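# Four arms build a three-block arch across desks

## Task

Make an arch spanning the gap between the two desks using the three blocks: stand each of the two identical leaning blocks upright on one of its ends, resting flat, one block on each desk, both tilted toward one another; set the third block (keystone) centred between them on their slanted upper ends so that both contact joints are closed; keep all three blocks aligned in one line. Any number of the arms may be used.

## Robot and tools

Robots: four identical i2rt Big YAM arms named arm1, arm2, arm3 and arm4. Each has six revolute joints, a two-finger gripper and a wrist camera. Two fixed room cameras, cam_low and cam_low_2, also watch the scene. Each foot (base_link) faces its own +x. Foot poses in metres and wxyz quaternions: arm1 (0.378, 0.498, 0.793) q=(0.377, 0.002, -0.002, -0.926); arm2 (-0.376, 0.548, 0.723) q=(0.917, -0.001, 0.006, -0.399); arm3 (-0.379, -0.498, 0.790) q=(0.930, 0, 0, 0.368); arm4 (0.378, -0.498, 0.808) q=(0.368, 0, 0, 0.930). Desk tops under the arms sit at z=0.720. Reach is roughly 1.0 m from the joint1 axis.

Frame: a single shared scene frame, origin on the floor, +z up, metres. The hand point lies between the finger pads, about 1 cm short of the fingertips; fingers extend along the hand's +z and open and close along its y. Reported hand positions may be a centimetre or more off, worse at long reach.

move: one action for any subset of arms; each arm's name maps to its part, plus an optional cameras list (names from arm1_cam_wrist..arm4_cam_wrist, cam_low, cam_low_2, or all; omitted means all, [] means none). An arm's part may contain:
- joints: absolute joint targets by name, in radians (gripper in metres). Ranges: joint1_rad -2.879 to 2.879 (base yaw, positive counter-clockwise seen from above); joint2_rad 0 to 3.141 (shoulder, 0 = upper arm pointing back); joint3_rad 0 to 3.019 (elbow, 0 = folded); joint4_rad -1.692 to 1.57 (hand pitch, positive raises fingers); joint5_rad -1.57 to 1.57 (hand sideways, positive to arm's right); joint6_rad -2.094 to 2.094 (roll, positive clockwise viewed from behind); gripper_m 0 to 0.093 (fingertip gap, absolute).
- target: one list of seven numbers [x, y, z, qw, qx, qy, qz], an absolute hand pose in the scene frame (metres, unit quaternion), reached along a straight line from the current hand_target. When target is present, joints may only contain gripper_m.
- speed: top path speed in m/s, 0.002 to 0.5, default 0.25; only allowed together with target. Rotation is capped at twice that value in rad/s.
All motions in a call start together; all hand paths of one call finish together, paced by the slowest. Paths take 0.5 to 10 s and are cut off after 10 s. The controller clips each step to within 100 mm and 20 degrees of the measured hand, uses damped IK, and favours position over orientation. Hands lag, drift, and may overshoot speed near full stretch. Arms omitted keep their old commands and may still be pushing. Unknown keys make a call invalid; out-of-range numbers get it refused, and a refusal (or a stop during a call) cancels the remaining move, wait and finished_scene calls in that reply.

wait: seconds from 0 to 10, optional cameras; commands nothing and returns state and images.
zoom_image: camera name and region [x0, y0, x1, y1] in that camera's pixels, top-left origin, at most 504 by 504; only cameras in the newest images.
read_manual: section "licences"; returns licence texts only.
finished_scene: scene = current scene number; ends the scene irreversibly. The arch must stand unaided.

Results: per-robot state including joint_positions, Joint velocities (omitted when negligible), torques, hand and hand_target (hand_target hidden when done), joint_status and hand_status. A move line lists each arm sent a motion with done or its worst status, e.g. "move: arm1 done; arm2 time_out". "as last shown" marks arms not named in the action, whose other lines repeat earlier values. "pictures" gives the image order. Status words: off_target (rested away from target, may still push); time_out (joint could not finish; it keeps a nearby target and continues pushing; send its reported position to relax it); not_followed / "joint command not followed" / "pose unreachable" (a self- and arm-collision check withheld the targets; the gripper still acts; the robot may keep trying). on_its_own reports uncommanded behaviour, "held at" being the current target. limit_stop_at_motor_heat appears after a heat stop; resend the target. Torque entries 3 and 4 wrap at ±28 N m.

Gripper: when grasping a hard block at full force, gripper_m reads up to 0.005 m below its width; closed on nothing it reads 0 to 0.002. Full force begins about 0.005 m below the first-touch reading. To release, command clearly wider than the reading.

Cameras: wrist cameras are fisheye 672x504; room cameras are 896x504; calibration is approximate, and wrist camera poses inherit joint errors.

Avoid: pushing objects out of the work area; hard contact between arms (the check can act late, and fingers, gripper housings and wrist cameras may still collide); dropping blocks or opening while they move; slamming; prolonged pushing or holding at full stretch, which heats motors (MOTOR HOT near 85 °C; at 100 °C the arm goes limp for 30 to 60 s or more). Loose objects may occasionally be nudged by outside disturbances. The scene keeps running while you deliberate, holding your last commands.

Each tool is called after "Call:" as name(argument=value, ...) on one line, values as JSON.

## Session

Call:
move()

Scene clock: 0.00 s.
Joint torques (N m): no reading
Motor temperatures (°C): arm1=[31 26 20 25 23 21 20] | arm2=[31 26 24 23 22 24 22] | arm3=[33 21 21 20 21 20 22] | arm4=[30 23 22 21 21 20 24]
Heat: arm1: hottest joint1_rad 31 °C; arm2: hottest joint1_rad 31 °C; arm3: hottest joint1_rad 33 °C; arm4: hottest joint1_rad 30 °C.
Joint velocities: within noise
arm1.joint_positions: joint1_rad=+0.252 joint2_rad=+0.565 joint3_rad=+1.417 joint4_rad=-1.312 joint5_rad=+0.231 joint6_rad=+0.335 gripper_m=+0.09396
arm1.joint_status: not commanded
arm1.hand: x=+0.2345 y=+0.3433 z=+1.3639 quat_wxyz=(-0.255, -0.816, -0.228, +0.467) (m; scene frame)
arm1.hand_target: x=+0.2363 y=+0.3466 z=+1.3781 quat_wxyz=(-0.264, -0.808, -0.223, +0.477) (m; scene frame)
arm1.hand_status: not commanded
arm2.joint_positions: joint1_rad=-0.344 joint2_rad=+0.538 joint3_rad=+1.349 joint4_rad=-1.179 joint5_rad=-0.039 joint6_rad=-0.043 gripper_m=+0.09396
arm2.joint_status: not commanded
arm2.hand: x=-0.2755 y=+0.3437 z=+1.2933 quat_wxyz=(-0.471, -0.427, -0.707, +0.309) (m; scene frame)
arm2.hand_target: x=-0.2769 y=+0.3471 z=+1.3042 quat_wxyz=(-0.479, -0.423, -0.701, +0.315) (m; scene frame)
arm2.hand_status: not commanded
arm3.joint_positions: joint1_rad=-0.129 joint2_rad=+0.637 joint3_rad=+1.421 joint4_rad=-1.483 joint5_rad=+0.288 joint6_rad=+0.023 gripper_m=+0.09396
arm3.joint_status: not commanded
arm3.hand: x=-0.1778 y=-0.4148 z=+1.3166 quat_wxyz=(-0.437, +0.208, -0.875, -0.010) (m; scene frame)
arm3.hand_target: x=-0.1791 y=-0.4158 z=+1.3282 quat_wxyz=(-0.449, +0.204, -0.870, -0.015) (m; scene frame)
arm3.hand_status: not commanded
arm4.joint_positions: joint1_rad=-0.487 joint2_rad=+0.635 joint3_rad=+1.435 joint4_rad=-1.145 joint5_rad=+0.142 joint6_rad=-0.011 gripper_m=+0.09396
arm4.joint_status: not commanded
arm4.hand: x=+0.3183 y=-0.2501 z=+1.4091 quat_wxyz=(-0.383, +0.644, -0.504, -0.431) (m; scene frame)
arm4.hand_target: x=+0.3197 y=-0.2542 z=+1.4229 quat_wxyz=(-0.390, +0.636, -0.499, -0.442) (m; scene frame)
arm4.hand_status: not commanded
pictures: arm1_cam_wrist, arm2_cam_wrist, arm3_cam_wrist, arm4_cam_wrist, cam_low, cam_low_2

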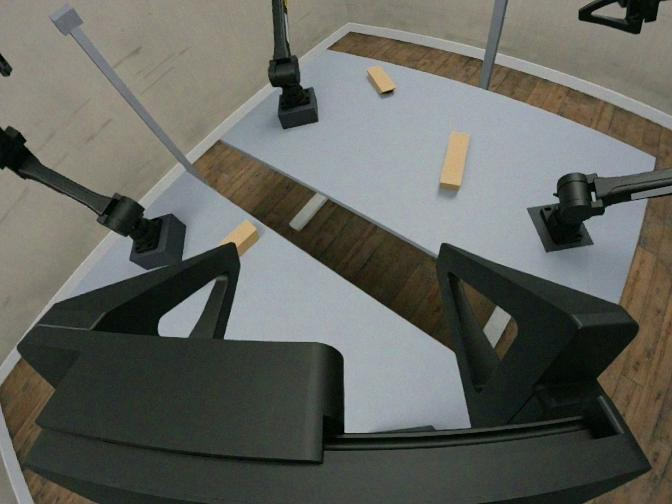

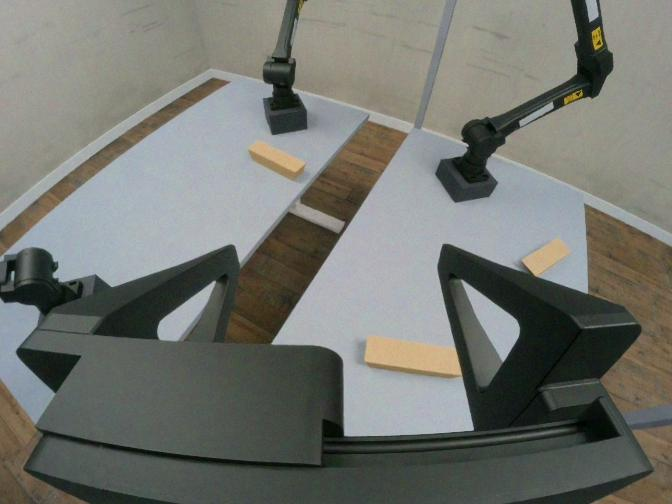

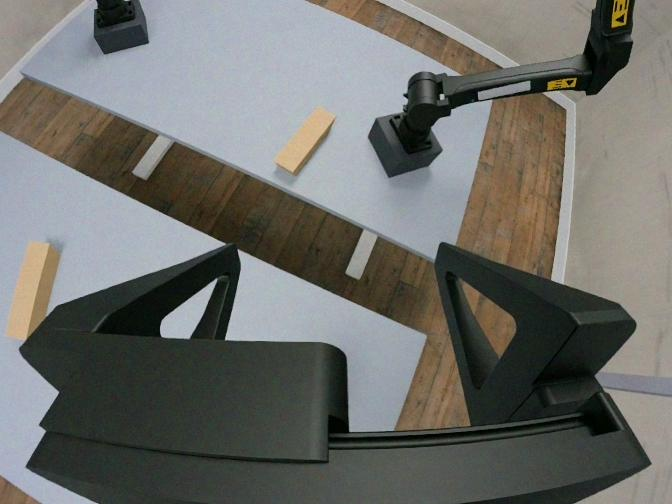

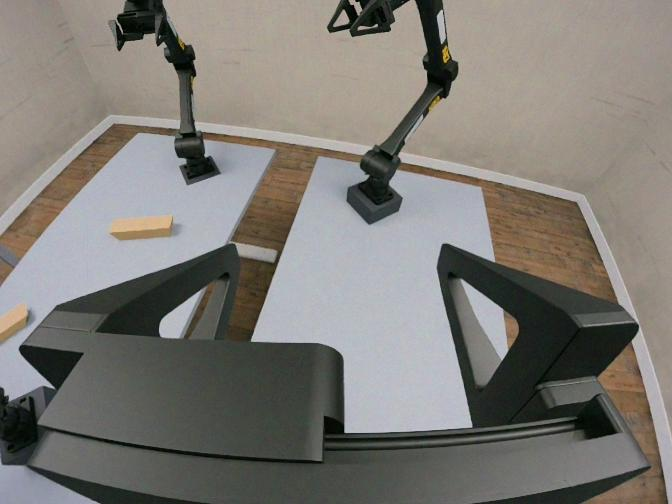

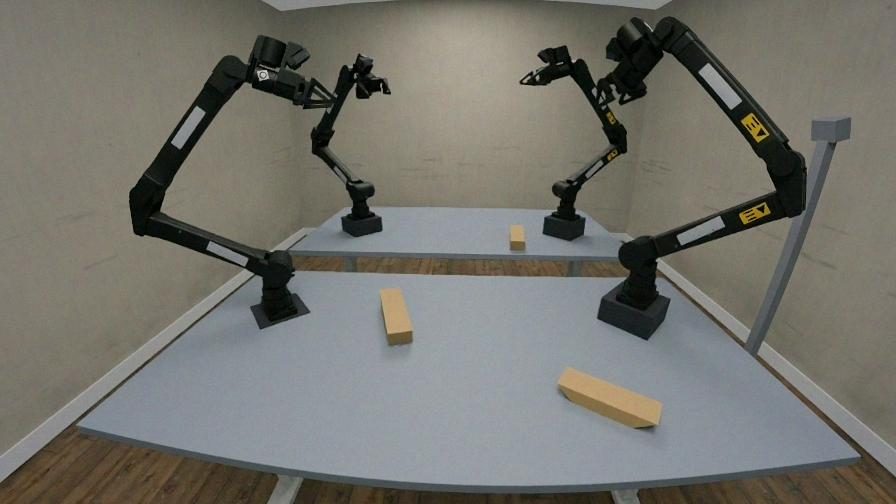

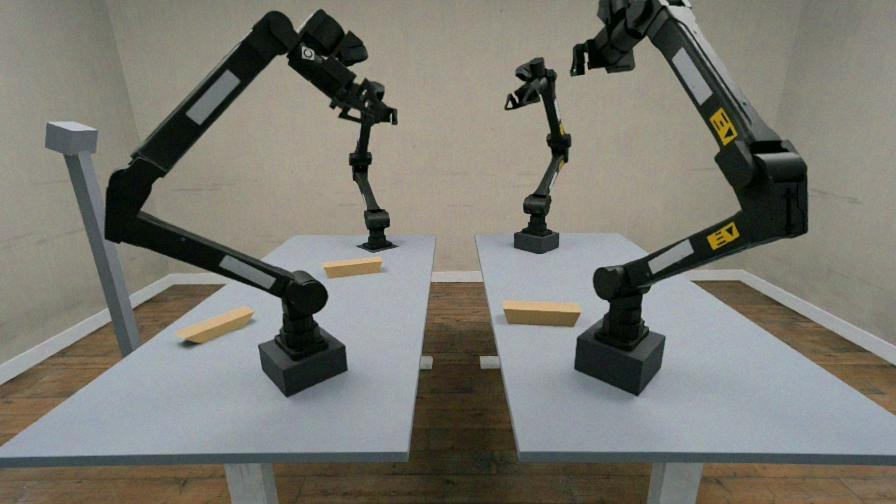

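Call:
zoom_image(camera="cam_low", region=[340, 190, 690, 450])

Call:
zoom_image(camera="cam_low_2", region=[150, 230, 610, 360])

Call:
zoom_image(camera="arm2_cam_wrist", region=[220, 100, 600, 400])

Call:
zoom_image(camera="arm3_cam_wrist", region=[0, 80, 360, 350])

Scaled by 1.440 from the camera's 896x504 image, which has a finer 1280x720 frame.

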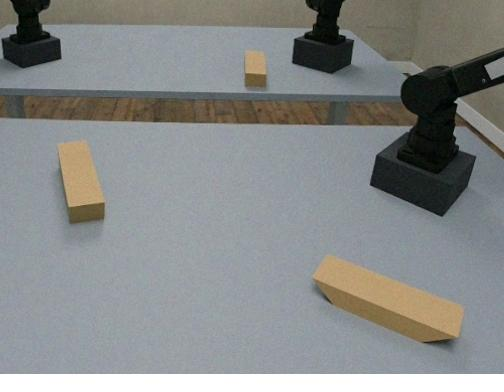

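Scaled by 1.096 from the camera's 896x504 image, which has a finer 1280x720 frame.

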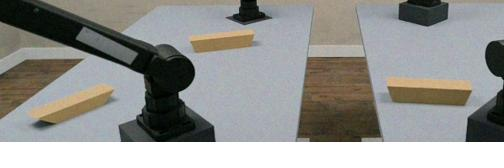

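Scaled by 1.326 from the camera's 672x504 image, which has a finer 960x720 frame.

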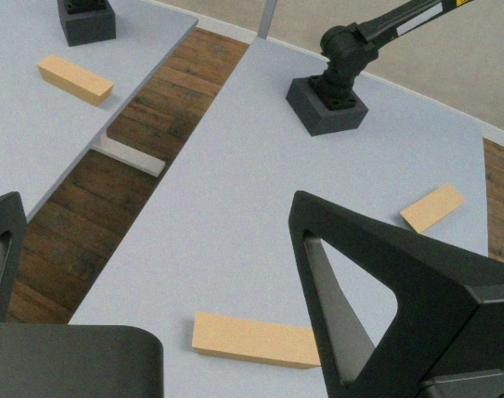

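Scaled by 1.400 from the camera's 672x504 image, which has a finer 960x720 frame.

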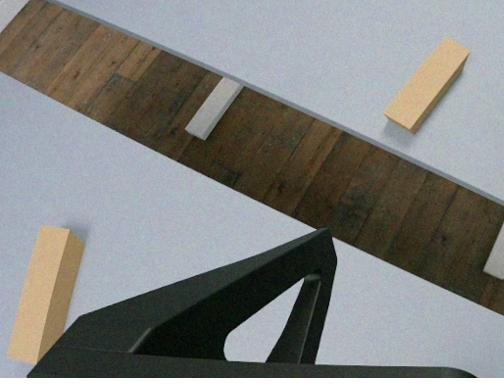

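Call:
move(arm2={"target":[-0.40,0.30,1.0,0.2706,0.6533,0.6533,-0.2706]}, arm3={"target":[0.08,-0.27,1.0,0.3827,0,0.9239,0]}, cameras=["arm2_cam_wrist","arm3_cam_wrist"])

Call:
zoom_image(camera="arm2_cam_wrist", region=[200, 100, 500, 325])

Call:
zoom_image(camera="arm3_cam_wrist", region=[200, 100, 500, 325])

Scene clock: 17.13 s.
Joint torques (N m): arm1=[0.15 2.32 11.96 1.54 0.04 -0.08] | arm2=[-1.85 3.72 9.5 1.7 -0.01 -0.18] | arm3=[-0.09 -9.35 11.14 1.21 0.43 0.29] | arm4=[1.85 -0.21 9.68 2.5 0.02 0]
move: arm2 done; arm3 off_target
arm1, arm4: as last shown
arm2.joint_positions: joint1_rad=-0.957 joint2_rad=+0.433 joint3_rad=+0.710 joint4_rad=-1.077 joint5_rad=-0.167 joint6_rad=-0.128 gripper_m=+0.09396
arm2.hand: x=-0.3955 y=+0.3033 z=+1.0038 quat_wxyz=(-0.276, -0.656, -0.652, +0.263) (m; scene frame)
arm2.hand_target: x=-0.3997 y=+0.3007 z=+1.0004 quat_wxyz=(-0.272, -0.655, -0.652, +0.268) (m; scene frame)
arm2.hand_status: done (0.007 m and 1.1 deg from the pose sent, 0.322 m and 35.6 deg at the start)
arm3.joint_positions: joint1_rad=-0.142 joint2_rad=+1.336 joint3_rad=+0.966 joint4_rad=-0.562 joint5_rad=+0.404 joint6_rad=+0.434 gripper_m=+0.09396
arm3.hand: x=+0.0655 y=-0.2708 z=+0.9799 quat_wxyz=(-0.361, +0.019, -0.932, +0.012) (m; scene frame)
arm3.hand_target: x=+0.0790 y=-0.2706 z=+1.0003 quat_wxyz=(-0.382, -0.001, -0.924, +0.000) (m; scene frame)
arm3.hand_status: off_target (0.025 m and 3.7 deg from the pose sent, 0.433 m and 25.3 deg at the start)
pictures: arm2_cam_wrist, arm3_cam_wrist
camera_calibration:
arm2_cam_wrist: T_world_to_cam=[[-0.999138, 0.0400015, -0.0111067, -0.398596], [0.041452, 0.975966, -0.213945, -0.0537499], [0.00228169, -0.214221, -0.976783, 1.16469], [0, 0, 0, 1]]
arm3_cam_wrist: T_world_to_cam=[[0.0158694, -0.999119, 0.0388557, -0.30994], [-0.993804, -0.0200368, -0.109328, 0.169978], [0.11001, -0.03688, -0.993246, 1.07943], [0, 0, 0, 1]]

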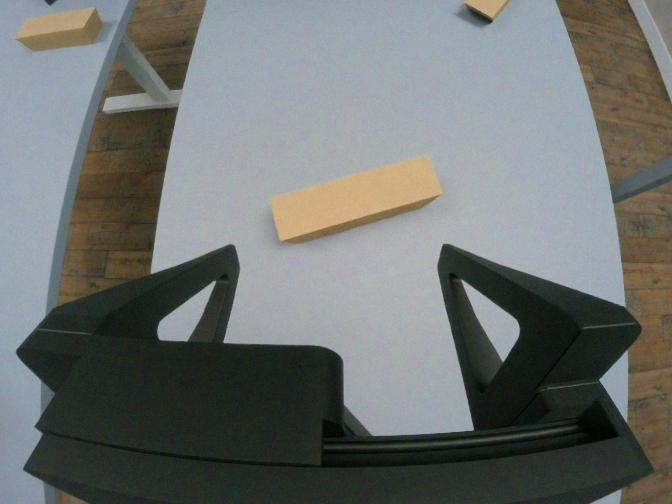

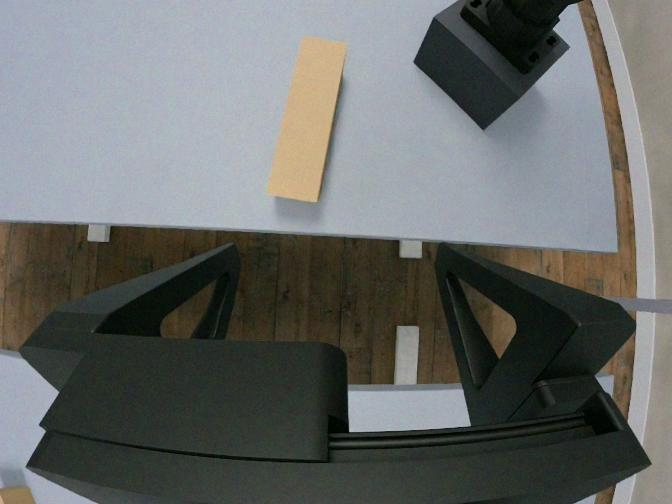

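Scaled by 1.680 from the camera's 672x504 image, which has a finer 960x720 frame.

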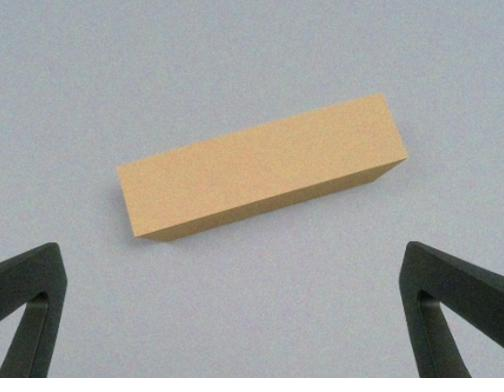

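Scaled by 1.680 from the camera's 672x504 image, which has a finer 960x720 frame.

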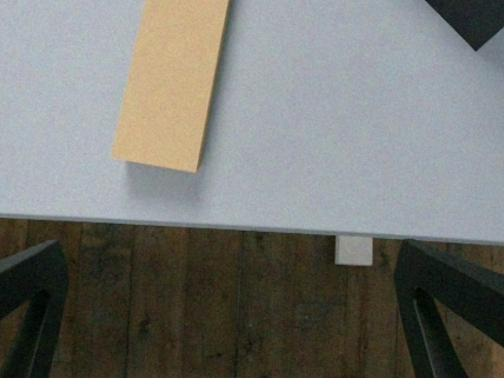

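Call:
zoom_image(camera="cam_low", region=[540, 350, 680, 440])

Call:
zoom_image(camera="cam_low_2", region=[490, 280, 600, 340])

Call:
zoom_image(camera="cam_low_2", region=[310, 240, 400, 290])

Call:
zoom_image(camera="cam_low_2", region=[160, 290, 270, 360])

This scene's latest camera images include none from cam_low. They are from: arm2_cam_wrist, arm3_cam_wrist. cam_low's image comes with the result of a call that names it in "cameras".

This scene's latest camera images include none from cam_low_2. They are from: arm2_cam_wrist, arm3_cam_wrist. cam_low_2's image comes with the result of a call that names it in "cameras".

This scene's latest camera images include none from cam_low_2. They are from: arm2_cam_wrist, arm3_cam_wrist. cam_low_2's image comes with the result of a call that names it in "cameras".

This scene's latest camera images include none from cam_low_2. They are from: arm2_cam_wrist, arm3_cam_wrist. cam_low_2's image comes with the result of a call that names it in "cameras".

Call:
move(arm2={"target":[-0.62,0.06,0.95,0.5,0.5,0.5,-0.5]}, cameras=["arm2_cam_wrist","cam_low","cam_low_2"])

Call:
zoom_image(camera="cam_low", region=[540, 350, 680, 440])

Call:
zoom_image(camera="cam_low_2", region=[490, 280, 600, 340])

Call:
zoom_image(camera="cam_low_2", region=[310, 240, 400, 290])

Call:
zoom_image(camera="cam_low_2", region=[160, 290, 270, 360])

Call:
zoom_image(camera="arm2_cam_wrist", region=[200, 120, 500, 320])

Scene clock: 24.00 s.
Joint torques (N m): arm1=[0.03 2.37 11.95 1.5 0.04 -0.07] | arm2=[-1.32 -8.06 11.67 1.94 0.07 0.06] | arm3=[-0.44 -9.58 11.11 1.29 0.43 0.3] | arm4=[1.85 -0.26 9.68 2.48 0.02 0]
Motor temperatures (°C): arm1=[31 26 22 25 23 21 20] | arm2=[30 26 28 23 22 24 22] | arm3=[33 21 25 20 21 20 22] | arm4=[30 23 27 21 21 20 24]
move: arm2 off_target
arm1, arm3, arm4: as last shown
arm2.joint_positions: joint1_rad=-1.408 joint2_rad=+1.516 joint3_rad=+0.630 joint4_rad=+0.838 joint5_rad=-0.665 joint6_rad=+0.000 gripper_m=+0.09396
arm2.hand: x=-0.6078 y=+0.0716 z=+0.9312 quat_wxyz=(-0.496, -0.512, -0.508, +0.483) (m; scene frame)
arm2.hand_target: x=-0.6196 y=+0.0606 z=+0.9498 quat_wxyz=(-0.500, -0.500, -0.500, +0.500) (m; scene frame)
arm2.hand_status: off_target (0.025 m and 2.6 deg from the pose sent, 0.335 m and 45.2 deg at the start)
pictures: arm2_cam_wrist, cam_low, cam_low_2
camera_calibration:
arm2_cam_wrist: T_world_to_cam=[[-0.998774, 0.0277545, -0.0410006, -0.573336], [0.0495082, 0.569104, -0.820774, 0.764695], [0.000553446, -0.821797, -0.56978, 0.708031], [0, 0, 0, 1]]

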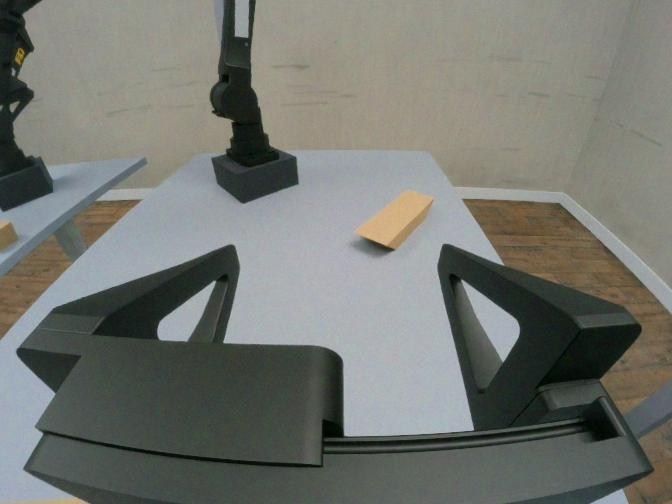

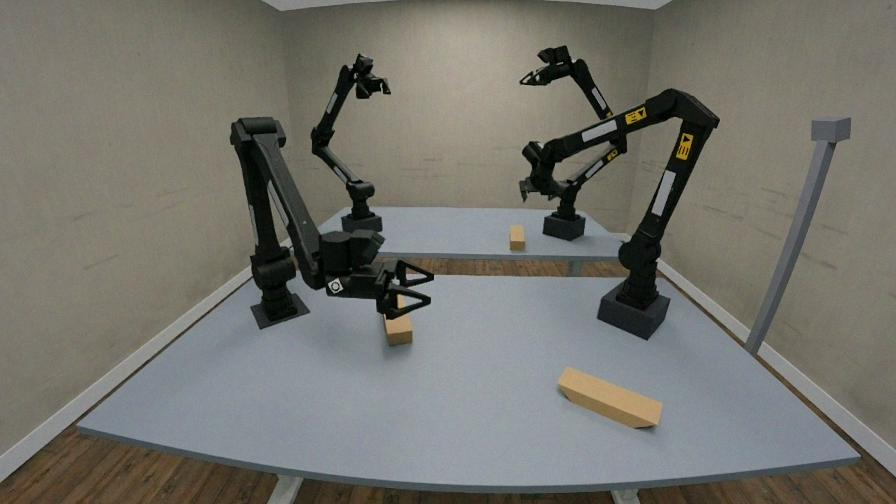

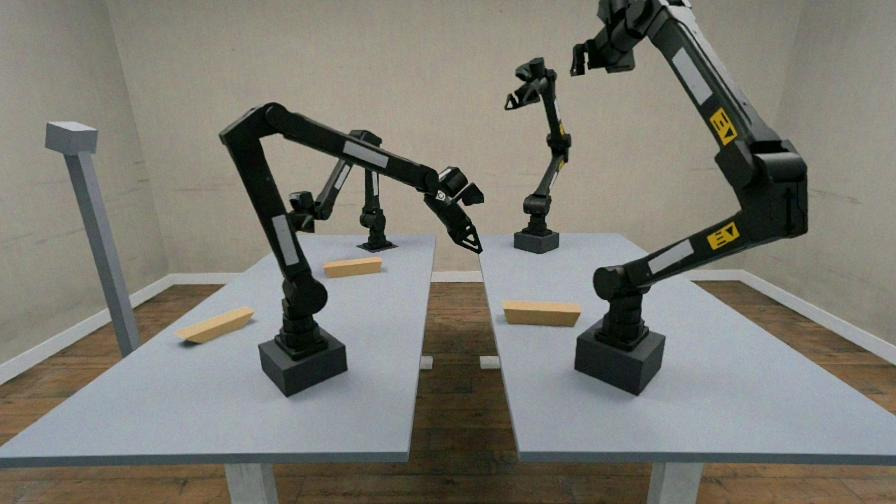

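Scaled by 3.600 from the camera's 896x504 image, which has a finer 1280x720 frame.

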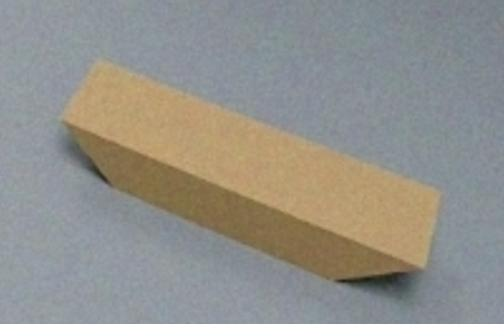

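Scaled by 4.582 from the camera's 896x504 image, which has a finer 1280x720 frame.

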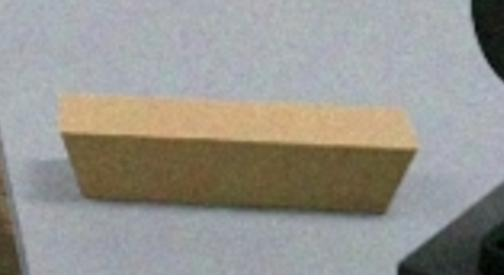

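Scaled by 5.600 from the camera's 896x504 image, which has a finer 1280x720 frame.

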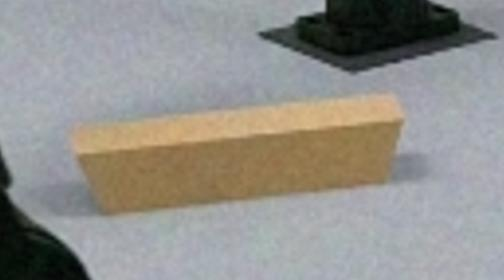

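Scaled by 4.582 from the camera's 896x504 image, which has a finer 1280x720 frame.

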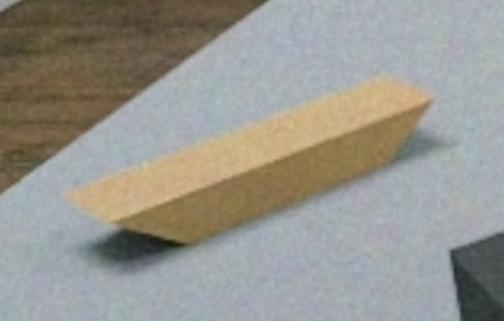

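Scaled by 1.680 from the camera's 672x504 image, which has a finer 960x720 frame.

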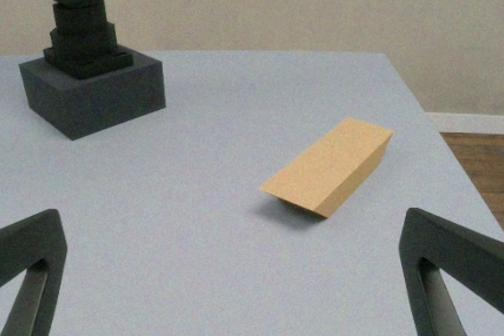

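Call:
move(arm2={"target":[-0.425,0.158,0.87,0,-0.1288,0.9917,0]}, arm3={"joints":{"joint1_rad":1.84,"joint2_rad":0.6,"joint3_rad":1.0,"joint4_rad":-1.5,"joint5_rad":0,"joint6_rad":-1.5}}, arm4={"target":[0.281,-0.25,0.89,0,0.9972,-0.075,0]}, cameras=["arm2_cam_wrist","arm3_cam_wrist","arm4_cam_wrist","cam_low"])

Scene clock: 48.33 s.
Joint torques (N m): arm1=[0.09 2.26 11.92 1.52 0.05 -0.07] | arm2=[-0.38 -7.71 13.35 -0.4 0.02 -0.15] | arm3=[2.2 0.97 11.29 0.09 -0.11 0.05] | arm4=[2.67 -6.42 8.49 0.94 0.01 -0.16]
Motor temperatures (°C): arm1=[30 25 24 25 23 21 20] | arm2=[30 26 34 23 22 24 22] | arm3=[33 22 29 20 21 20 22] | arm4=[30 23 30 21 21 20 24]
move: arm2 off_target; arm3 done; arm4 done
arm1: as last shown
arm2.joint_positions: joint1_rad=-0.892 joint2_rad=+1.399 joint3_rad=+1.034 joint4_rad=-1.237 joint5_rad=-0.012 joint6_rad=-1.947 gripper_m=+0.09397
arm2.hand: x=-0.4256 y=+0.1780 z=+0.8565 quat_wxyz=(-0.004, +0.117, -0.993, -0.015) (m; scene frame)
arm2.hand_target: x=-0.4246 y=+0.1597 z=+0.8712 quat_wxyz=(+0.002, +0.129, -0.992, +0.000) (m; scene frame)
arm2.hand_status: off_target (0.024 m and 2.2 deg from the pose sent, 0.211 m and 128.1 deg at the start)
arm3.joint_positions: joint1_rad=+1.826 joint2_rad=+0.599 joint3_rad=+0.966 joint4_rad=-1.492 joint5_rad=+0.009 joint6_rad=-1.485 gripper_m=+0.09404
arm3.joint_status: all done
arm3.hand: x=-0.5547 y=-0.3847 z=+1.1056 quat_wxyz=(-0.191, +0.874, +0.433, -0.112) (m; scene frame)
arm4.joint_positions: joint1_rad=-0.458 joint2_rad=+1.129 joint3_rad=+0.660 joint4_rad=-1.113 joint5_rad=-0.001 joint6_rad=-1.028 gripper_m=+0.09396
arm4.hand: x=+0.2865 y=-0.2550 z=+0.8914 quat_wxyz=(+0.005, +0.996, -0.091, +0.002) (m; scene frame)
arm4.hand_target: x=+0.2823 y=-0.2506 z=+0.8912 quat_wxyz=(-0.001, +0.997, -0.078, +0.001) (m; scene frame)
arm4.hand_status: done (0.008 m and 2.0 deg from the pose sent, 0.520 m and 94.4 deg at the start)
pictures: arm2_cam_wrist, arm3_cam_wrist, arm4_cam_wrist, cam_low
camera_calibration:
arm2_cam_wrist: T_world_to_cam=[[0.208741, -0.977959, 0.00481608, 0.256354], [-0.832185, -0.175035, 0.526148, -0.762571], [-0.513708, -0.113837, -0.85038, 0.648234], [0, 0, 0, 1]]
arm3_cam_wrist: T_world_to_cam=[[-0.706794, 0.554041, 0.439864, -0.665527], [0.705036, 0.500687, 0.502232, 0.0316648], [0.0580227, 0.665095, -0.744501, 1.23454], [0, 0, 0, 1]]
arm4_cam_wrist: T_world_to_cam=[[0.176125, 0.984366, -0.00211169, 0.202136], [0.790804, -0.140214, 0.595793, -0.789568], [0.586182, -0.106604, -0.803135, 0.646024], [0, 0, 0, 1]]

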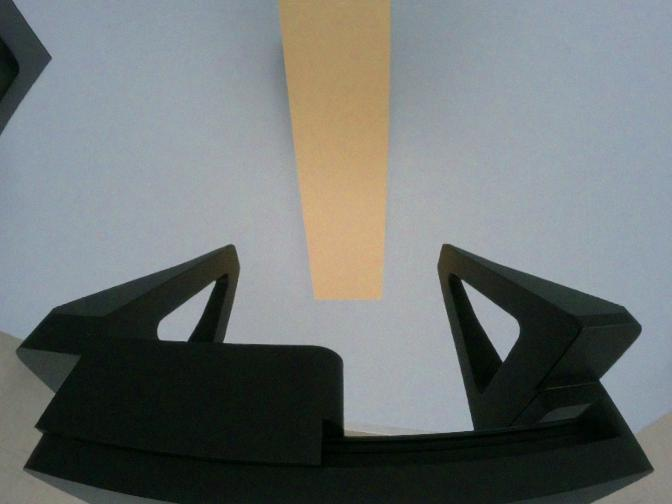

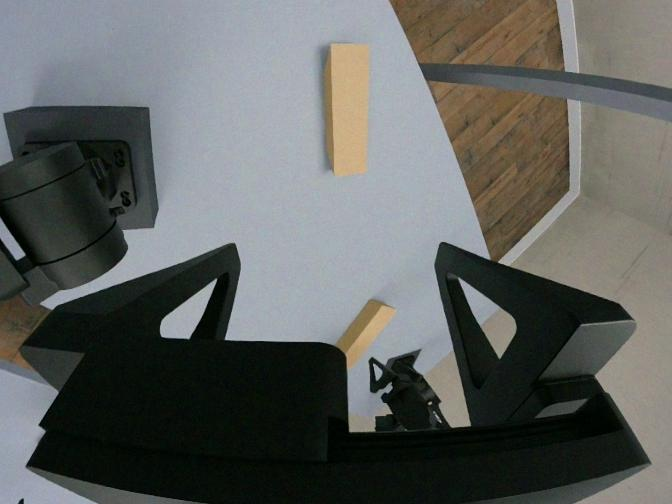

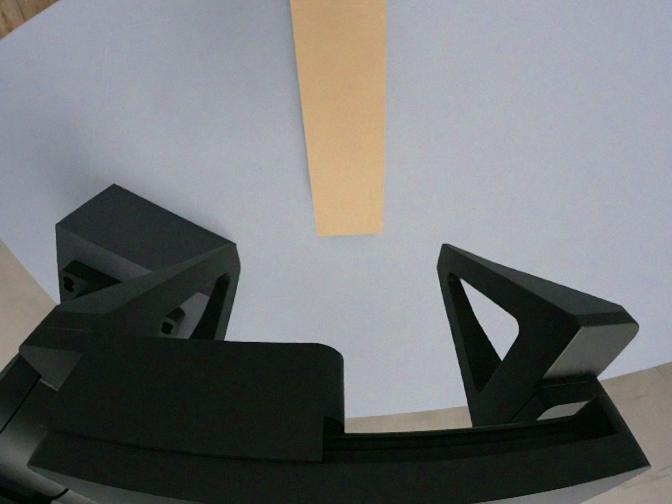

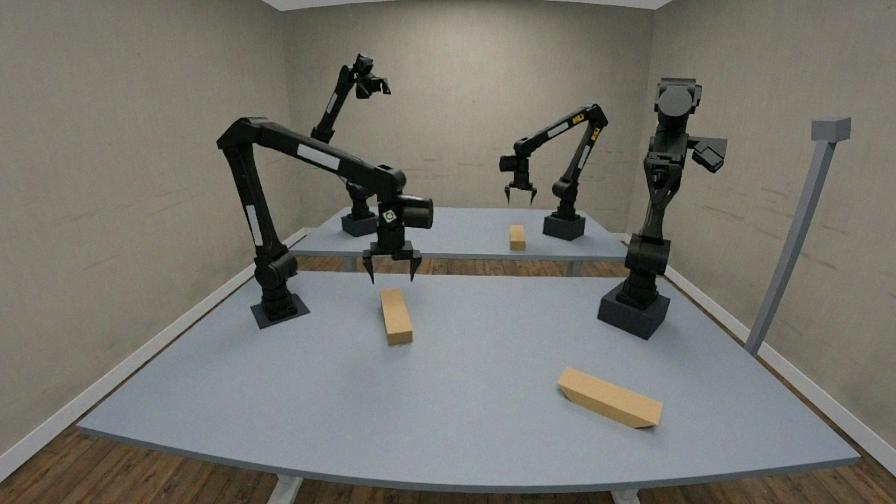

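Call:
move(arm2={"target":[-0.375,0.16,0.92,0,-0.1219,0.9925,0]}, arm3={"target":[-0.703,-0.301,0.93,0,0.454,-0.891,0]}, arm4={"target":[0.235,-0.25,0.93,0,0.9972,-0.075,0]}, cameras=["arm2_cam_wrist","arm3_cam_wrist","arm4_cam_wrist"])

Scene clock: 62.20 s.
Joint torques (N m): arm1=[0.15 2.32 11.93 1.52 0.05 -0.08] | arm2=[0.03 -9.23 13.7 -0.49 -0.09 0.09] | arm3=[1.85 -9.29 3.43 -1.99 0.54 -0.03] | arm4=[2.67 -6.59 12.12 -0.21 -0.04 0.15]
Heat: arm1: hottest joint1_rad 30 °C; arm2: hottest joint3_rad 36 °C; arm3: hottest joint1_rad 33 °C; arm4: hottest joint3_rad 32 °C.
move: arm2 off_target; arm3 off_target; arm4 off_target
arm1: as last shown
arm2.joint_positions: joint1_rad=-0.770 joint2_rad=+1.374 joint3_rad=+1.120 joint4_rad=-1.370 joint5_rad=-0.012 joint6_rad=-1.835 gripper_m=+0.09397
arm2.hand: x=-0.3800 y=+0.1769 z=+0.8960 quat_wxyz=(-0.004, +0.122, -0.992, -0.028) (m; scene frame)
arm2.hand_target: x=-0.3751 y=+0.1613 z=+0.9199 quat_wxyz=(+0.000, +0.122, -0.993, +0.000) (m; scene frame)
arm2.hand_status: off_target (0.030 m and 3.3 deg from the pose sent, 0.083 m and 1.9 deg at the start)
arm3.joint_positions: joint1_rad=+2.301 joint2_rad=+1.793 joint3_rad=+0.877 joint4_rad=-1.656 joint5_rad=+1.564 joint6_rad=-2.063 gripper_m=+0.09404
arm3.hand: x=-0.7032 y=-0.2967 z=+0.9323 quat_wxyz=(+0.005, +0.061, +0.706, +0.706) (m; scene frame)
arm3.hand_target: x=-0.7036 y=-0.3014 z=+0.9296 quat_wxyz=(+0.015, +0.038, +0.706, +0.707) (m; scene frame)
arm3.hand_status: off_target (0.005 m and 106.1 deg from the pose sent, 0.245 m and 178.8 deg at the start; pose on its path clipped on 210 of 264 steps; a joint's target at an end of its range on 232 of 264 steps)
arm4.joint_positions: joint1_rad=-0.307 joint2_rad=+1.135 joint3_rad=+0.732 joint4_rad=-1.193 joint5_rad=-0.001 joint6_rad=-0.919 gripper_m=+0.09396
arm4.hand: x=+0.2462 y=-0.2633 z=+0.9149 quat_wxyz=(+0.011, +0.997, -0.070, +0.006) (m; scene frame)
arm4.hand_target: x=+0.2353 y=-0.2502 z=+0.9300 quat_wxyz=(-0.001, +0.997, -0.072, +0.000) (m; scene frame)
arm4.hand_status: off_target (0.023 m and 1.5 deg from the pose sent, 0.065 m and 2.0 deg at the start)
pictures: arm2_cam_wrist, arm3_cam_wrist, arm4_cam_wrist
camera_calibration:
arm2_cam_wrist: T_world_to_cam=[[0.217654, -0.975804, -0.0208259, 0.27152], [-0.829075, -0.196101, 0.523621, -0.738416], [-0.515035, -0.096702, -0.851697, 0.702765], [0, 0, 0, 1]]
arm3_cam_wrist: T_world_to_cam=[[-0.085311, -0.00541044, -0.99634, 0.866987], [-0.856206, -0.511001, 0.0760871, -0.821423], [-0.509542, 0.859563, 0.0389615, -0.0162486], [0, 0, 0, 1]]
arm4_cam_wrist: T_world_to_cam=[[0.133774, 0.990936, -0.0122521, 0.238942], [0.791494, -0.0993934, 0.603041, -0.768962], [0.596357, -0.0903685, -0.797616, 0.684398], [0, 0, 0, 1]]

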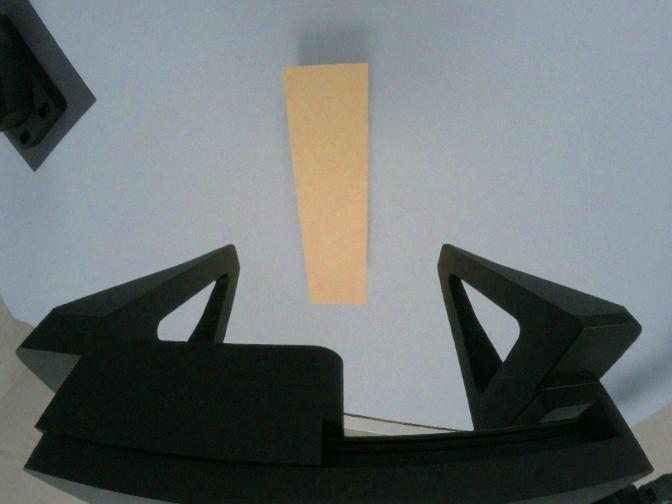

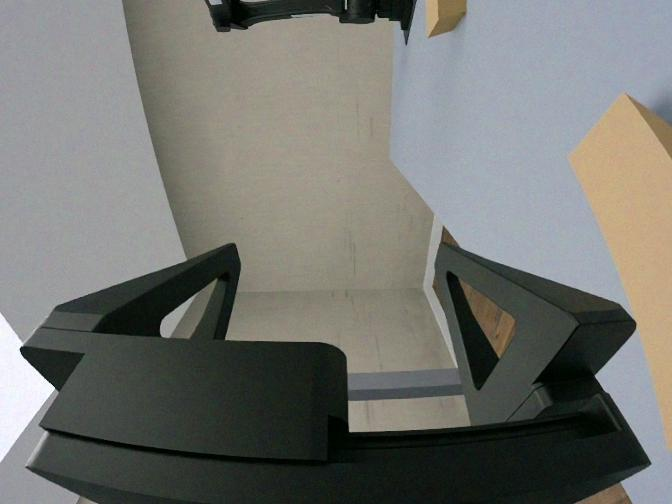

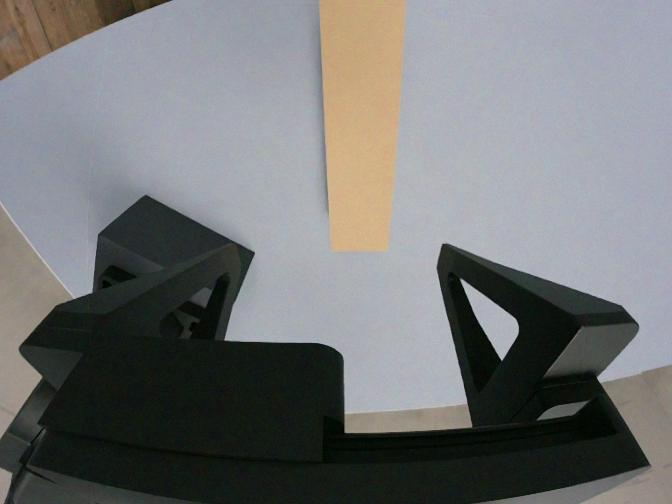

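Call:
move(arm2={"target":[-0.396,0.161,0.825,0,-0.1288,0.9917,0]}, arm3={"joints":{"joint1_rad":1.85,"joint2_rad":0.6,"joint3_rad":1.0,"joint4_rad":-1.5,"joint5_rad":0,"joint6_rad":1.66}}, arm4={"target":[0.236,-0.227,0.815,0,0.9972,-0.075,0]}, cameras=["arm3_cam_wrist"])

Call:
move(arm3={"target":[-0.703,-0.301,0.96,0,0.454,-0.891,0]}, cameras=["arm2_cam_wrist","arm3_cam_wrist","arm4_cam_wrist"])

Scene clock: 71.47 s.
Joint torques (N m): arm1=[0.09 2.14 11.93 1.54 0.05 -0.08] | arm2=[-1.96 -8.94 8.17 0.4 -0.11 -0.17] | arm3=[-0.26 1.03 11.17 0.51 -0.08 0.28] | arm4=[0.85 -8.53 7.45 0.98 -0.03 -0.16]
move: arm2 done; arm3 done; arm4 done
arm1: as last shown
arm2.joint_positions: joint1_rad=-0.797 joint2_rad=+1.444 joint3_rad=+1.003 joint4_rad=-1.127 joint5_rad=-0.012 joint6_rad=-1.873 gripper_m=+0.09397
arm2.hand: x=-0.3914 y=+0.1608 z=+0.8284 quat_wxyz=(+0.000, +0.128, -0.992, +0.000) (m; scene frame)
arm2.hand_target: x=-0.3958 y=+0.1607 z=+0.8250 quat_wxyz=(+0.000, +0.129, -0.992, +0.001) (m; scene frame)
arm2.hand_status: done (0.006 m and 0.1 deg from the pose sent, 0.074 m and 3.4 deg at the start)
arm3.joint_positions: joint1_rad=+1.863 joint2_rad=+0.601 joint3_rad=+0.966 joint4_rad=-1.515 joint5_rad=+0.004 joint6_rad=+1.644 gripper_m=+0.09406
arm3.joint_status: all done
arm3.hand: x=-0.5552 y=-0.3944 z=+1.1030 quat_wxyz=(+0.110, +0.456, -0.865, -0.178) (m; scene frame)
arm4.joint_positions: joint1_rad=-0.323 joint2_rad=+1.396 joint3_rad=+0.642 joint4_rad=-0.829 joint5_rad=-0.001 joint6_rad=-0.916 gripper_m=+0.09396
arm4.hand: x=+0.2364 y=-0.2355 z=+0.8156 quat_wxyz=(+0.006, +0.997, -0.080, +0.003) (m; scene frame)
arm4.hand_target: x=+0.2361 y=-0.2273 z=+0.8151 quat_wxyz=(+0.000, +0.997, -0.078, +0.000) (m; scene frame)
arm4.hand_status: done (0.009 m and 1.0 deg from the pose sent, 0.107 m and 1.5 deg at the start)
pictures: arm3_cam_wrist
camera_calibration:
arm3_cam_wrist: T_world_to_cam=[[0.750187, -0.527051, -0.399295, 0.648801], [-0.253116, -0.786774, 0.562956, -1.06853], [-0.610861, -0.321254, -0.723633, 0.455681], [0, 0, 0, 1]]

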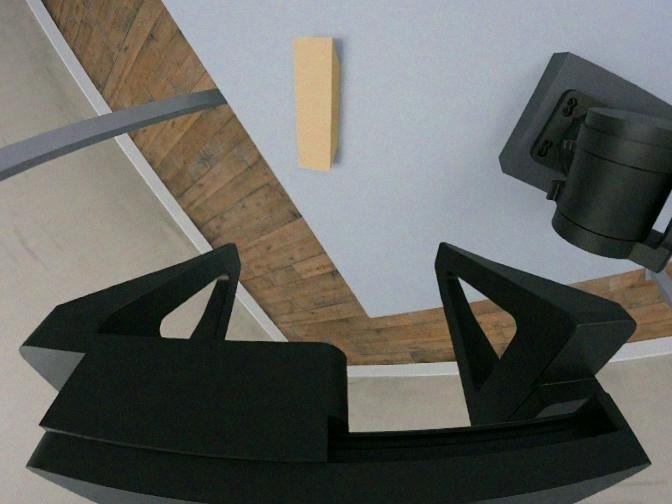

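Scene clock: 73.23 s.
Joint torques (N m): arm1=[0.03 2.32 11.93 1.52 0.04 -0.09] | arm2=[-1.96 -8.82 8.14 0.2 -0.12 -0.18] | arm3=[-0.32 -8.35 12.36 -0.34 -0.03 0.28] | arm4=[0.91 -8.64 7.43 0.99 -0.04 -0.17]
move: arm3 off_target
arm1, arm2, arm4: as last shown
arm3.joint_positions: joint1_rad=+1.858 joint2_rad=+1.363 joint3_rad=+1.042 joint4_rad=-1.311 joint5_rad=+0.004 joint6_rad=+1.638 gripper_m=+0.09406
arm3.hand: x=-0.6862 y=-0.3162 z=+0.9397 quat_wxyz=(-0.017, +0.467, -0.884, +0.025) (m; scene frame)
arm3.hand_target: x=-0.7020 y=-0.3016 z=+0.9608 quat_wxyz=(+0.000, +0.456, -0.890, -0.001) (m; scene frame)
arm3.hand_status: off_target (0.030 m and 3.9 deg from the pose sent, 0.226 m and 24.2 deg at the start)
pictures: arm2_cam_wrist, arm3_cam_wrist, arm4_cam_wrist
camera_calibration:
arm2_cam_wrist: T_world_to_cam=[[0.229646, -0.972638, 0.0351789, 0.214723], [-0.826327, -0.175748, 0.535066, -0.727314], [-0.514244, -0.151945, -0.844077, 0.640631], [0, 0, 0, 1]]
arm3_cam_wrist: T_world_to_cam=[[0.820808, -0.566912, 0.0698906, 0.318048], [-0.495629, -0.646032, 0.580512, -1.08667], [-0.283948, -0.511129, -0.811246, 0.529119], [0, 0, 0, 1]]
arm4_cam_wrist: T_world_to_cam=[[0.153376, 0.988163, -0.00307569, 0.198674], [0.792583, -0.121159, 0.597606, -0.699444], [0.590159, -0.0940961, -0.801784, 0.617587], [0, 0, 0, 1]]

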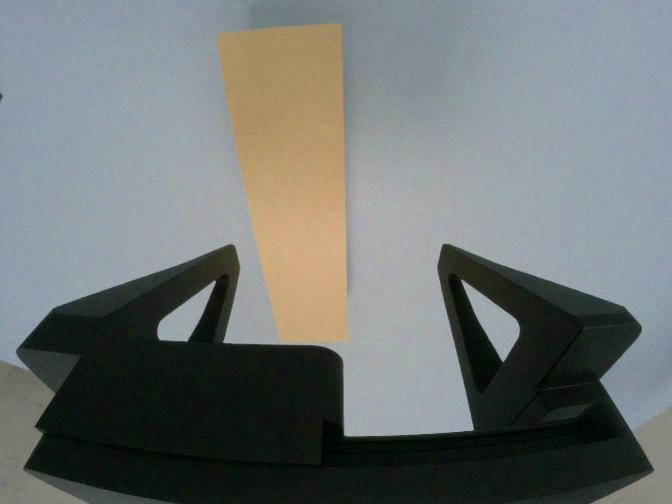

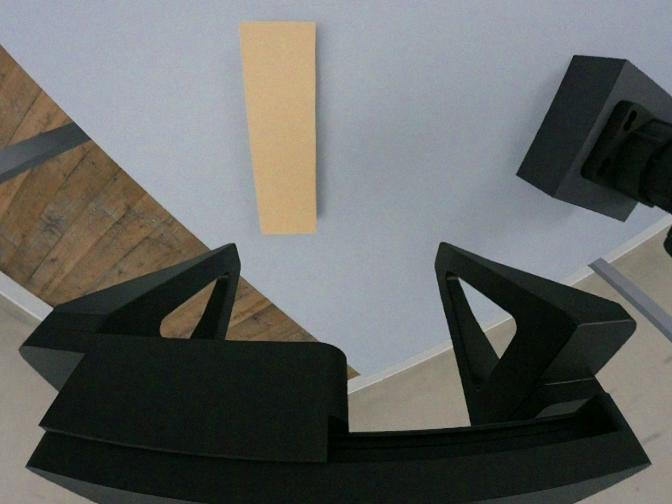

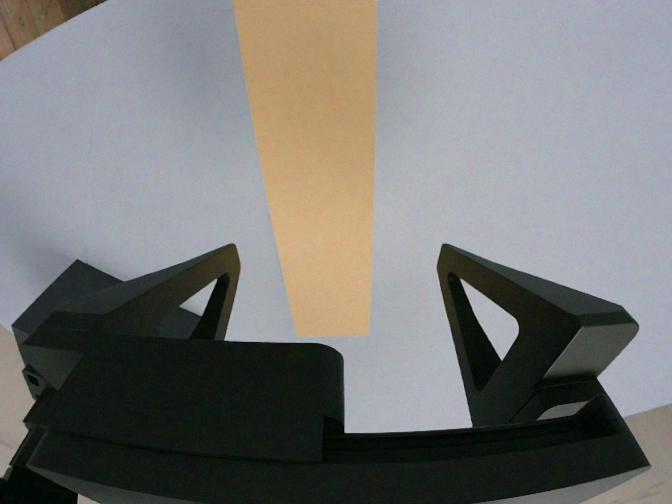

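Call:
move(arm2={"target":[-0.405,0.178,0.782,0,-0.1288,0.9917,0]}, arm3={"target":[-0.724,-0.278,0.83,0,0.4478,-0.8942,0]}, arm4={"target":[0.247,-0.232,0.782,0,0.9972,-0.075,0]}, cameras=["arm2_cam_wrist","arm3_cam_wrist","arm4_cam_wrist"])

Scene clock: 77.20 s.
Joint torques (N m): arm1=[0.09 2.43 11.93 1.54 0.06 -0.08] | arm2=[-2.37 -8.06 7.35 0.39 -0.1 -0.19] | arm3=[-0.15 -10.75 6.78 -0.01 -0.06 0.25] | arm4=[0.91 -8.76 6.11 1.02 -0.05 -0.18]
move: arm2 done; arm3 done; arm4 done
arm1: as last shown
arm2.joint_positions: joint1_rad=-0.821 joint2_rad=+1.458 joint3_rad=+0.898 joint4_rad=-1.001 joint5_rad=-0.012 joint6_rad=-1.898 gripper_m=+0.09397
arm2.hand: x=-0.4003 y=+0.1758 z=+0.7886 quat_wxyz=(+0.001, +0.128, -0.992, +0.004) (m; scene frame)
arm2.hand_target: x=-0.4049 y=+0.1783 z=+0.7820 quat_wxyz=(+0.000, +0.128, -0.992, +0.000) (m; scene frame)
arm2.hand_status: done (0.008 m and 0.5 deg from the pose sent, 0.051 m and 0.1 deg at the start)
arm3.joint_positions: joint1_rad=+1.836 joint2_rad=+1.595 joint3_rad=+0.974 joint4_rad=-0.963 joint5_rad=+0.004 joint6_rad=+1.638 gripper_m=+0.09406
arm3.hand: x=-0.7238 y=-0.2840 z=+0.8299 quat_wxyz=(-0.005, +0.458, -0.889, +0.004) (m; scene frame)
arm3.hand_target: x=-0.7238 y=-0.2782 z=+0.8299 quat_wxyz=(+0.000, +0.448, -0.894, +0.000) (m; scene frame)
arm3.hand_status: done (0.006 m and 1.5 deg from the pose sent, 0.122 m and 4.3 deg at the start)
arm4.joint_positions: joint1_rad=-0.349 joint2_rad=+1.460 joint3_rad=+0.593 joint4_rad=-0.706 joint5_rad=-0.001 joint6_rad=-0.947 gripper_m=+0.09396
arm4.hand: x=+0.2449 y=-0.2357 z=+0.7852 quat_wxyz=(+0.002, +0.997, -0.077, +0.000) (m; scene frame)
arm4.hand_target: x=+0.2469 y=-0.2319 z=+0.7821 quat_wxyz=(+0.000, +0.997, -0.075, +0.000) (m; scene frame)
arm4.hand_status: done (0.005 m and 0.3 deg from the pose sent, 0.035 m and 1.0 deg at the start)
pictures: arm2_cam_wrist, arm3_cam_wrist, arm4_cam_wrist
camera_calibration:
arm2_cam_wrist: T_world_to_cam=[[0.229881, -0.972285, 0.0426155, 0.226891], [-0.825958, -0.17175, 0.536932, -0.712764], [-0.514732, -0.158629, -0.842549, 0.60454], [0, 0, 0, 1]]
arm3_cam_wrist: T_world_to_cam=[[0.810167, -0.585797, 0.0217114, 0.40181], [-0.485566, -0.649874, 0.584713, -1.01806], [-0.328414, -0.484257, -0.81095, 0.421121], [0, 0, 0, 1]]
arm4_cam_wrist: T_world_to_cam=[[0.147941, 0.988984, 0.00501466, 0.192683], [0.796199, -0.122107, 0.592586, -0.6852], [0.58667, -0.0836748, -0.805492, 0.594317], [0, 0, 0, 1]]

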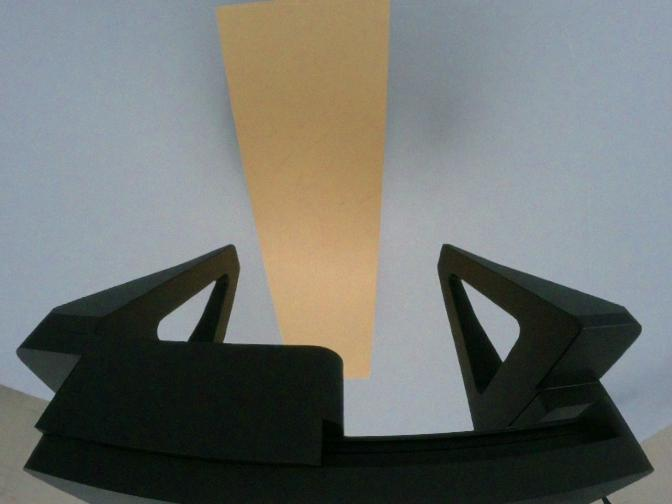

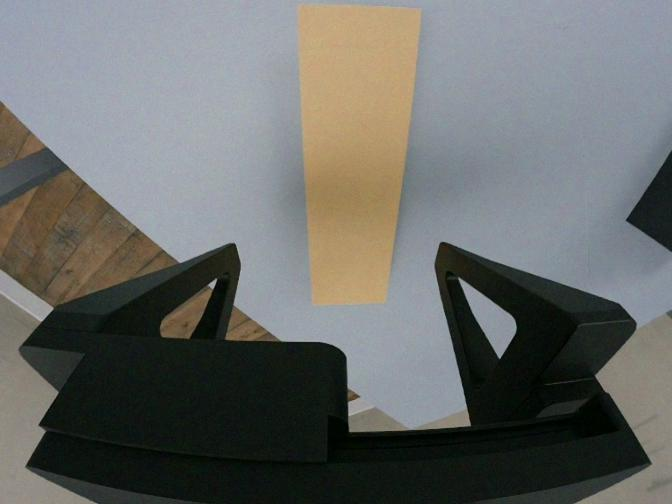

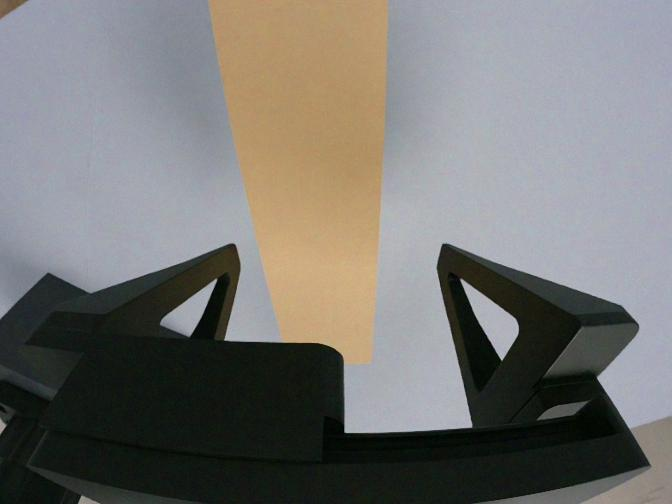

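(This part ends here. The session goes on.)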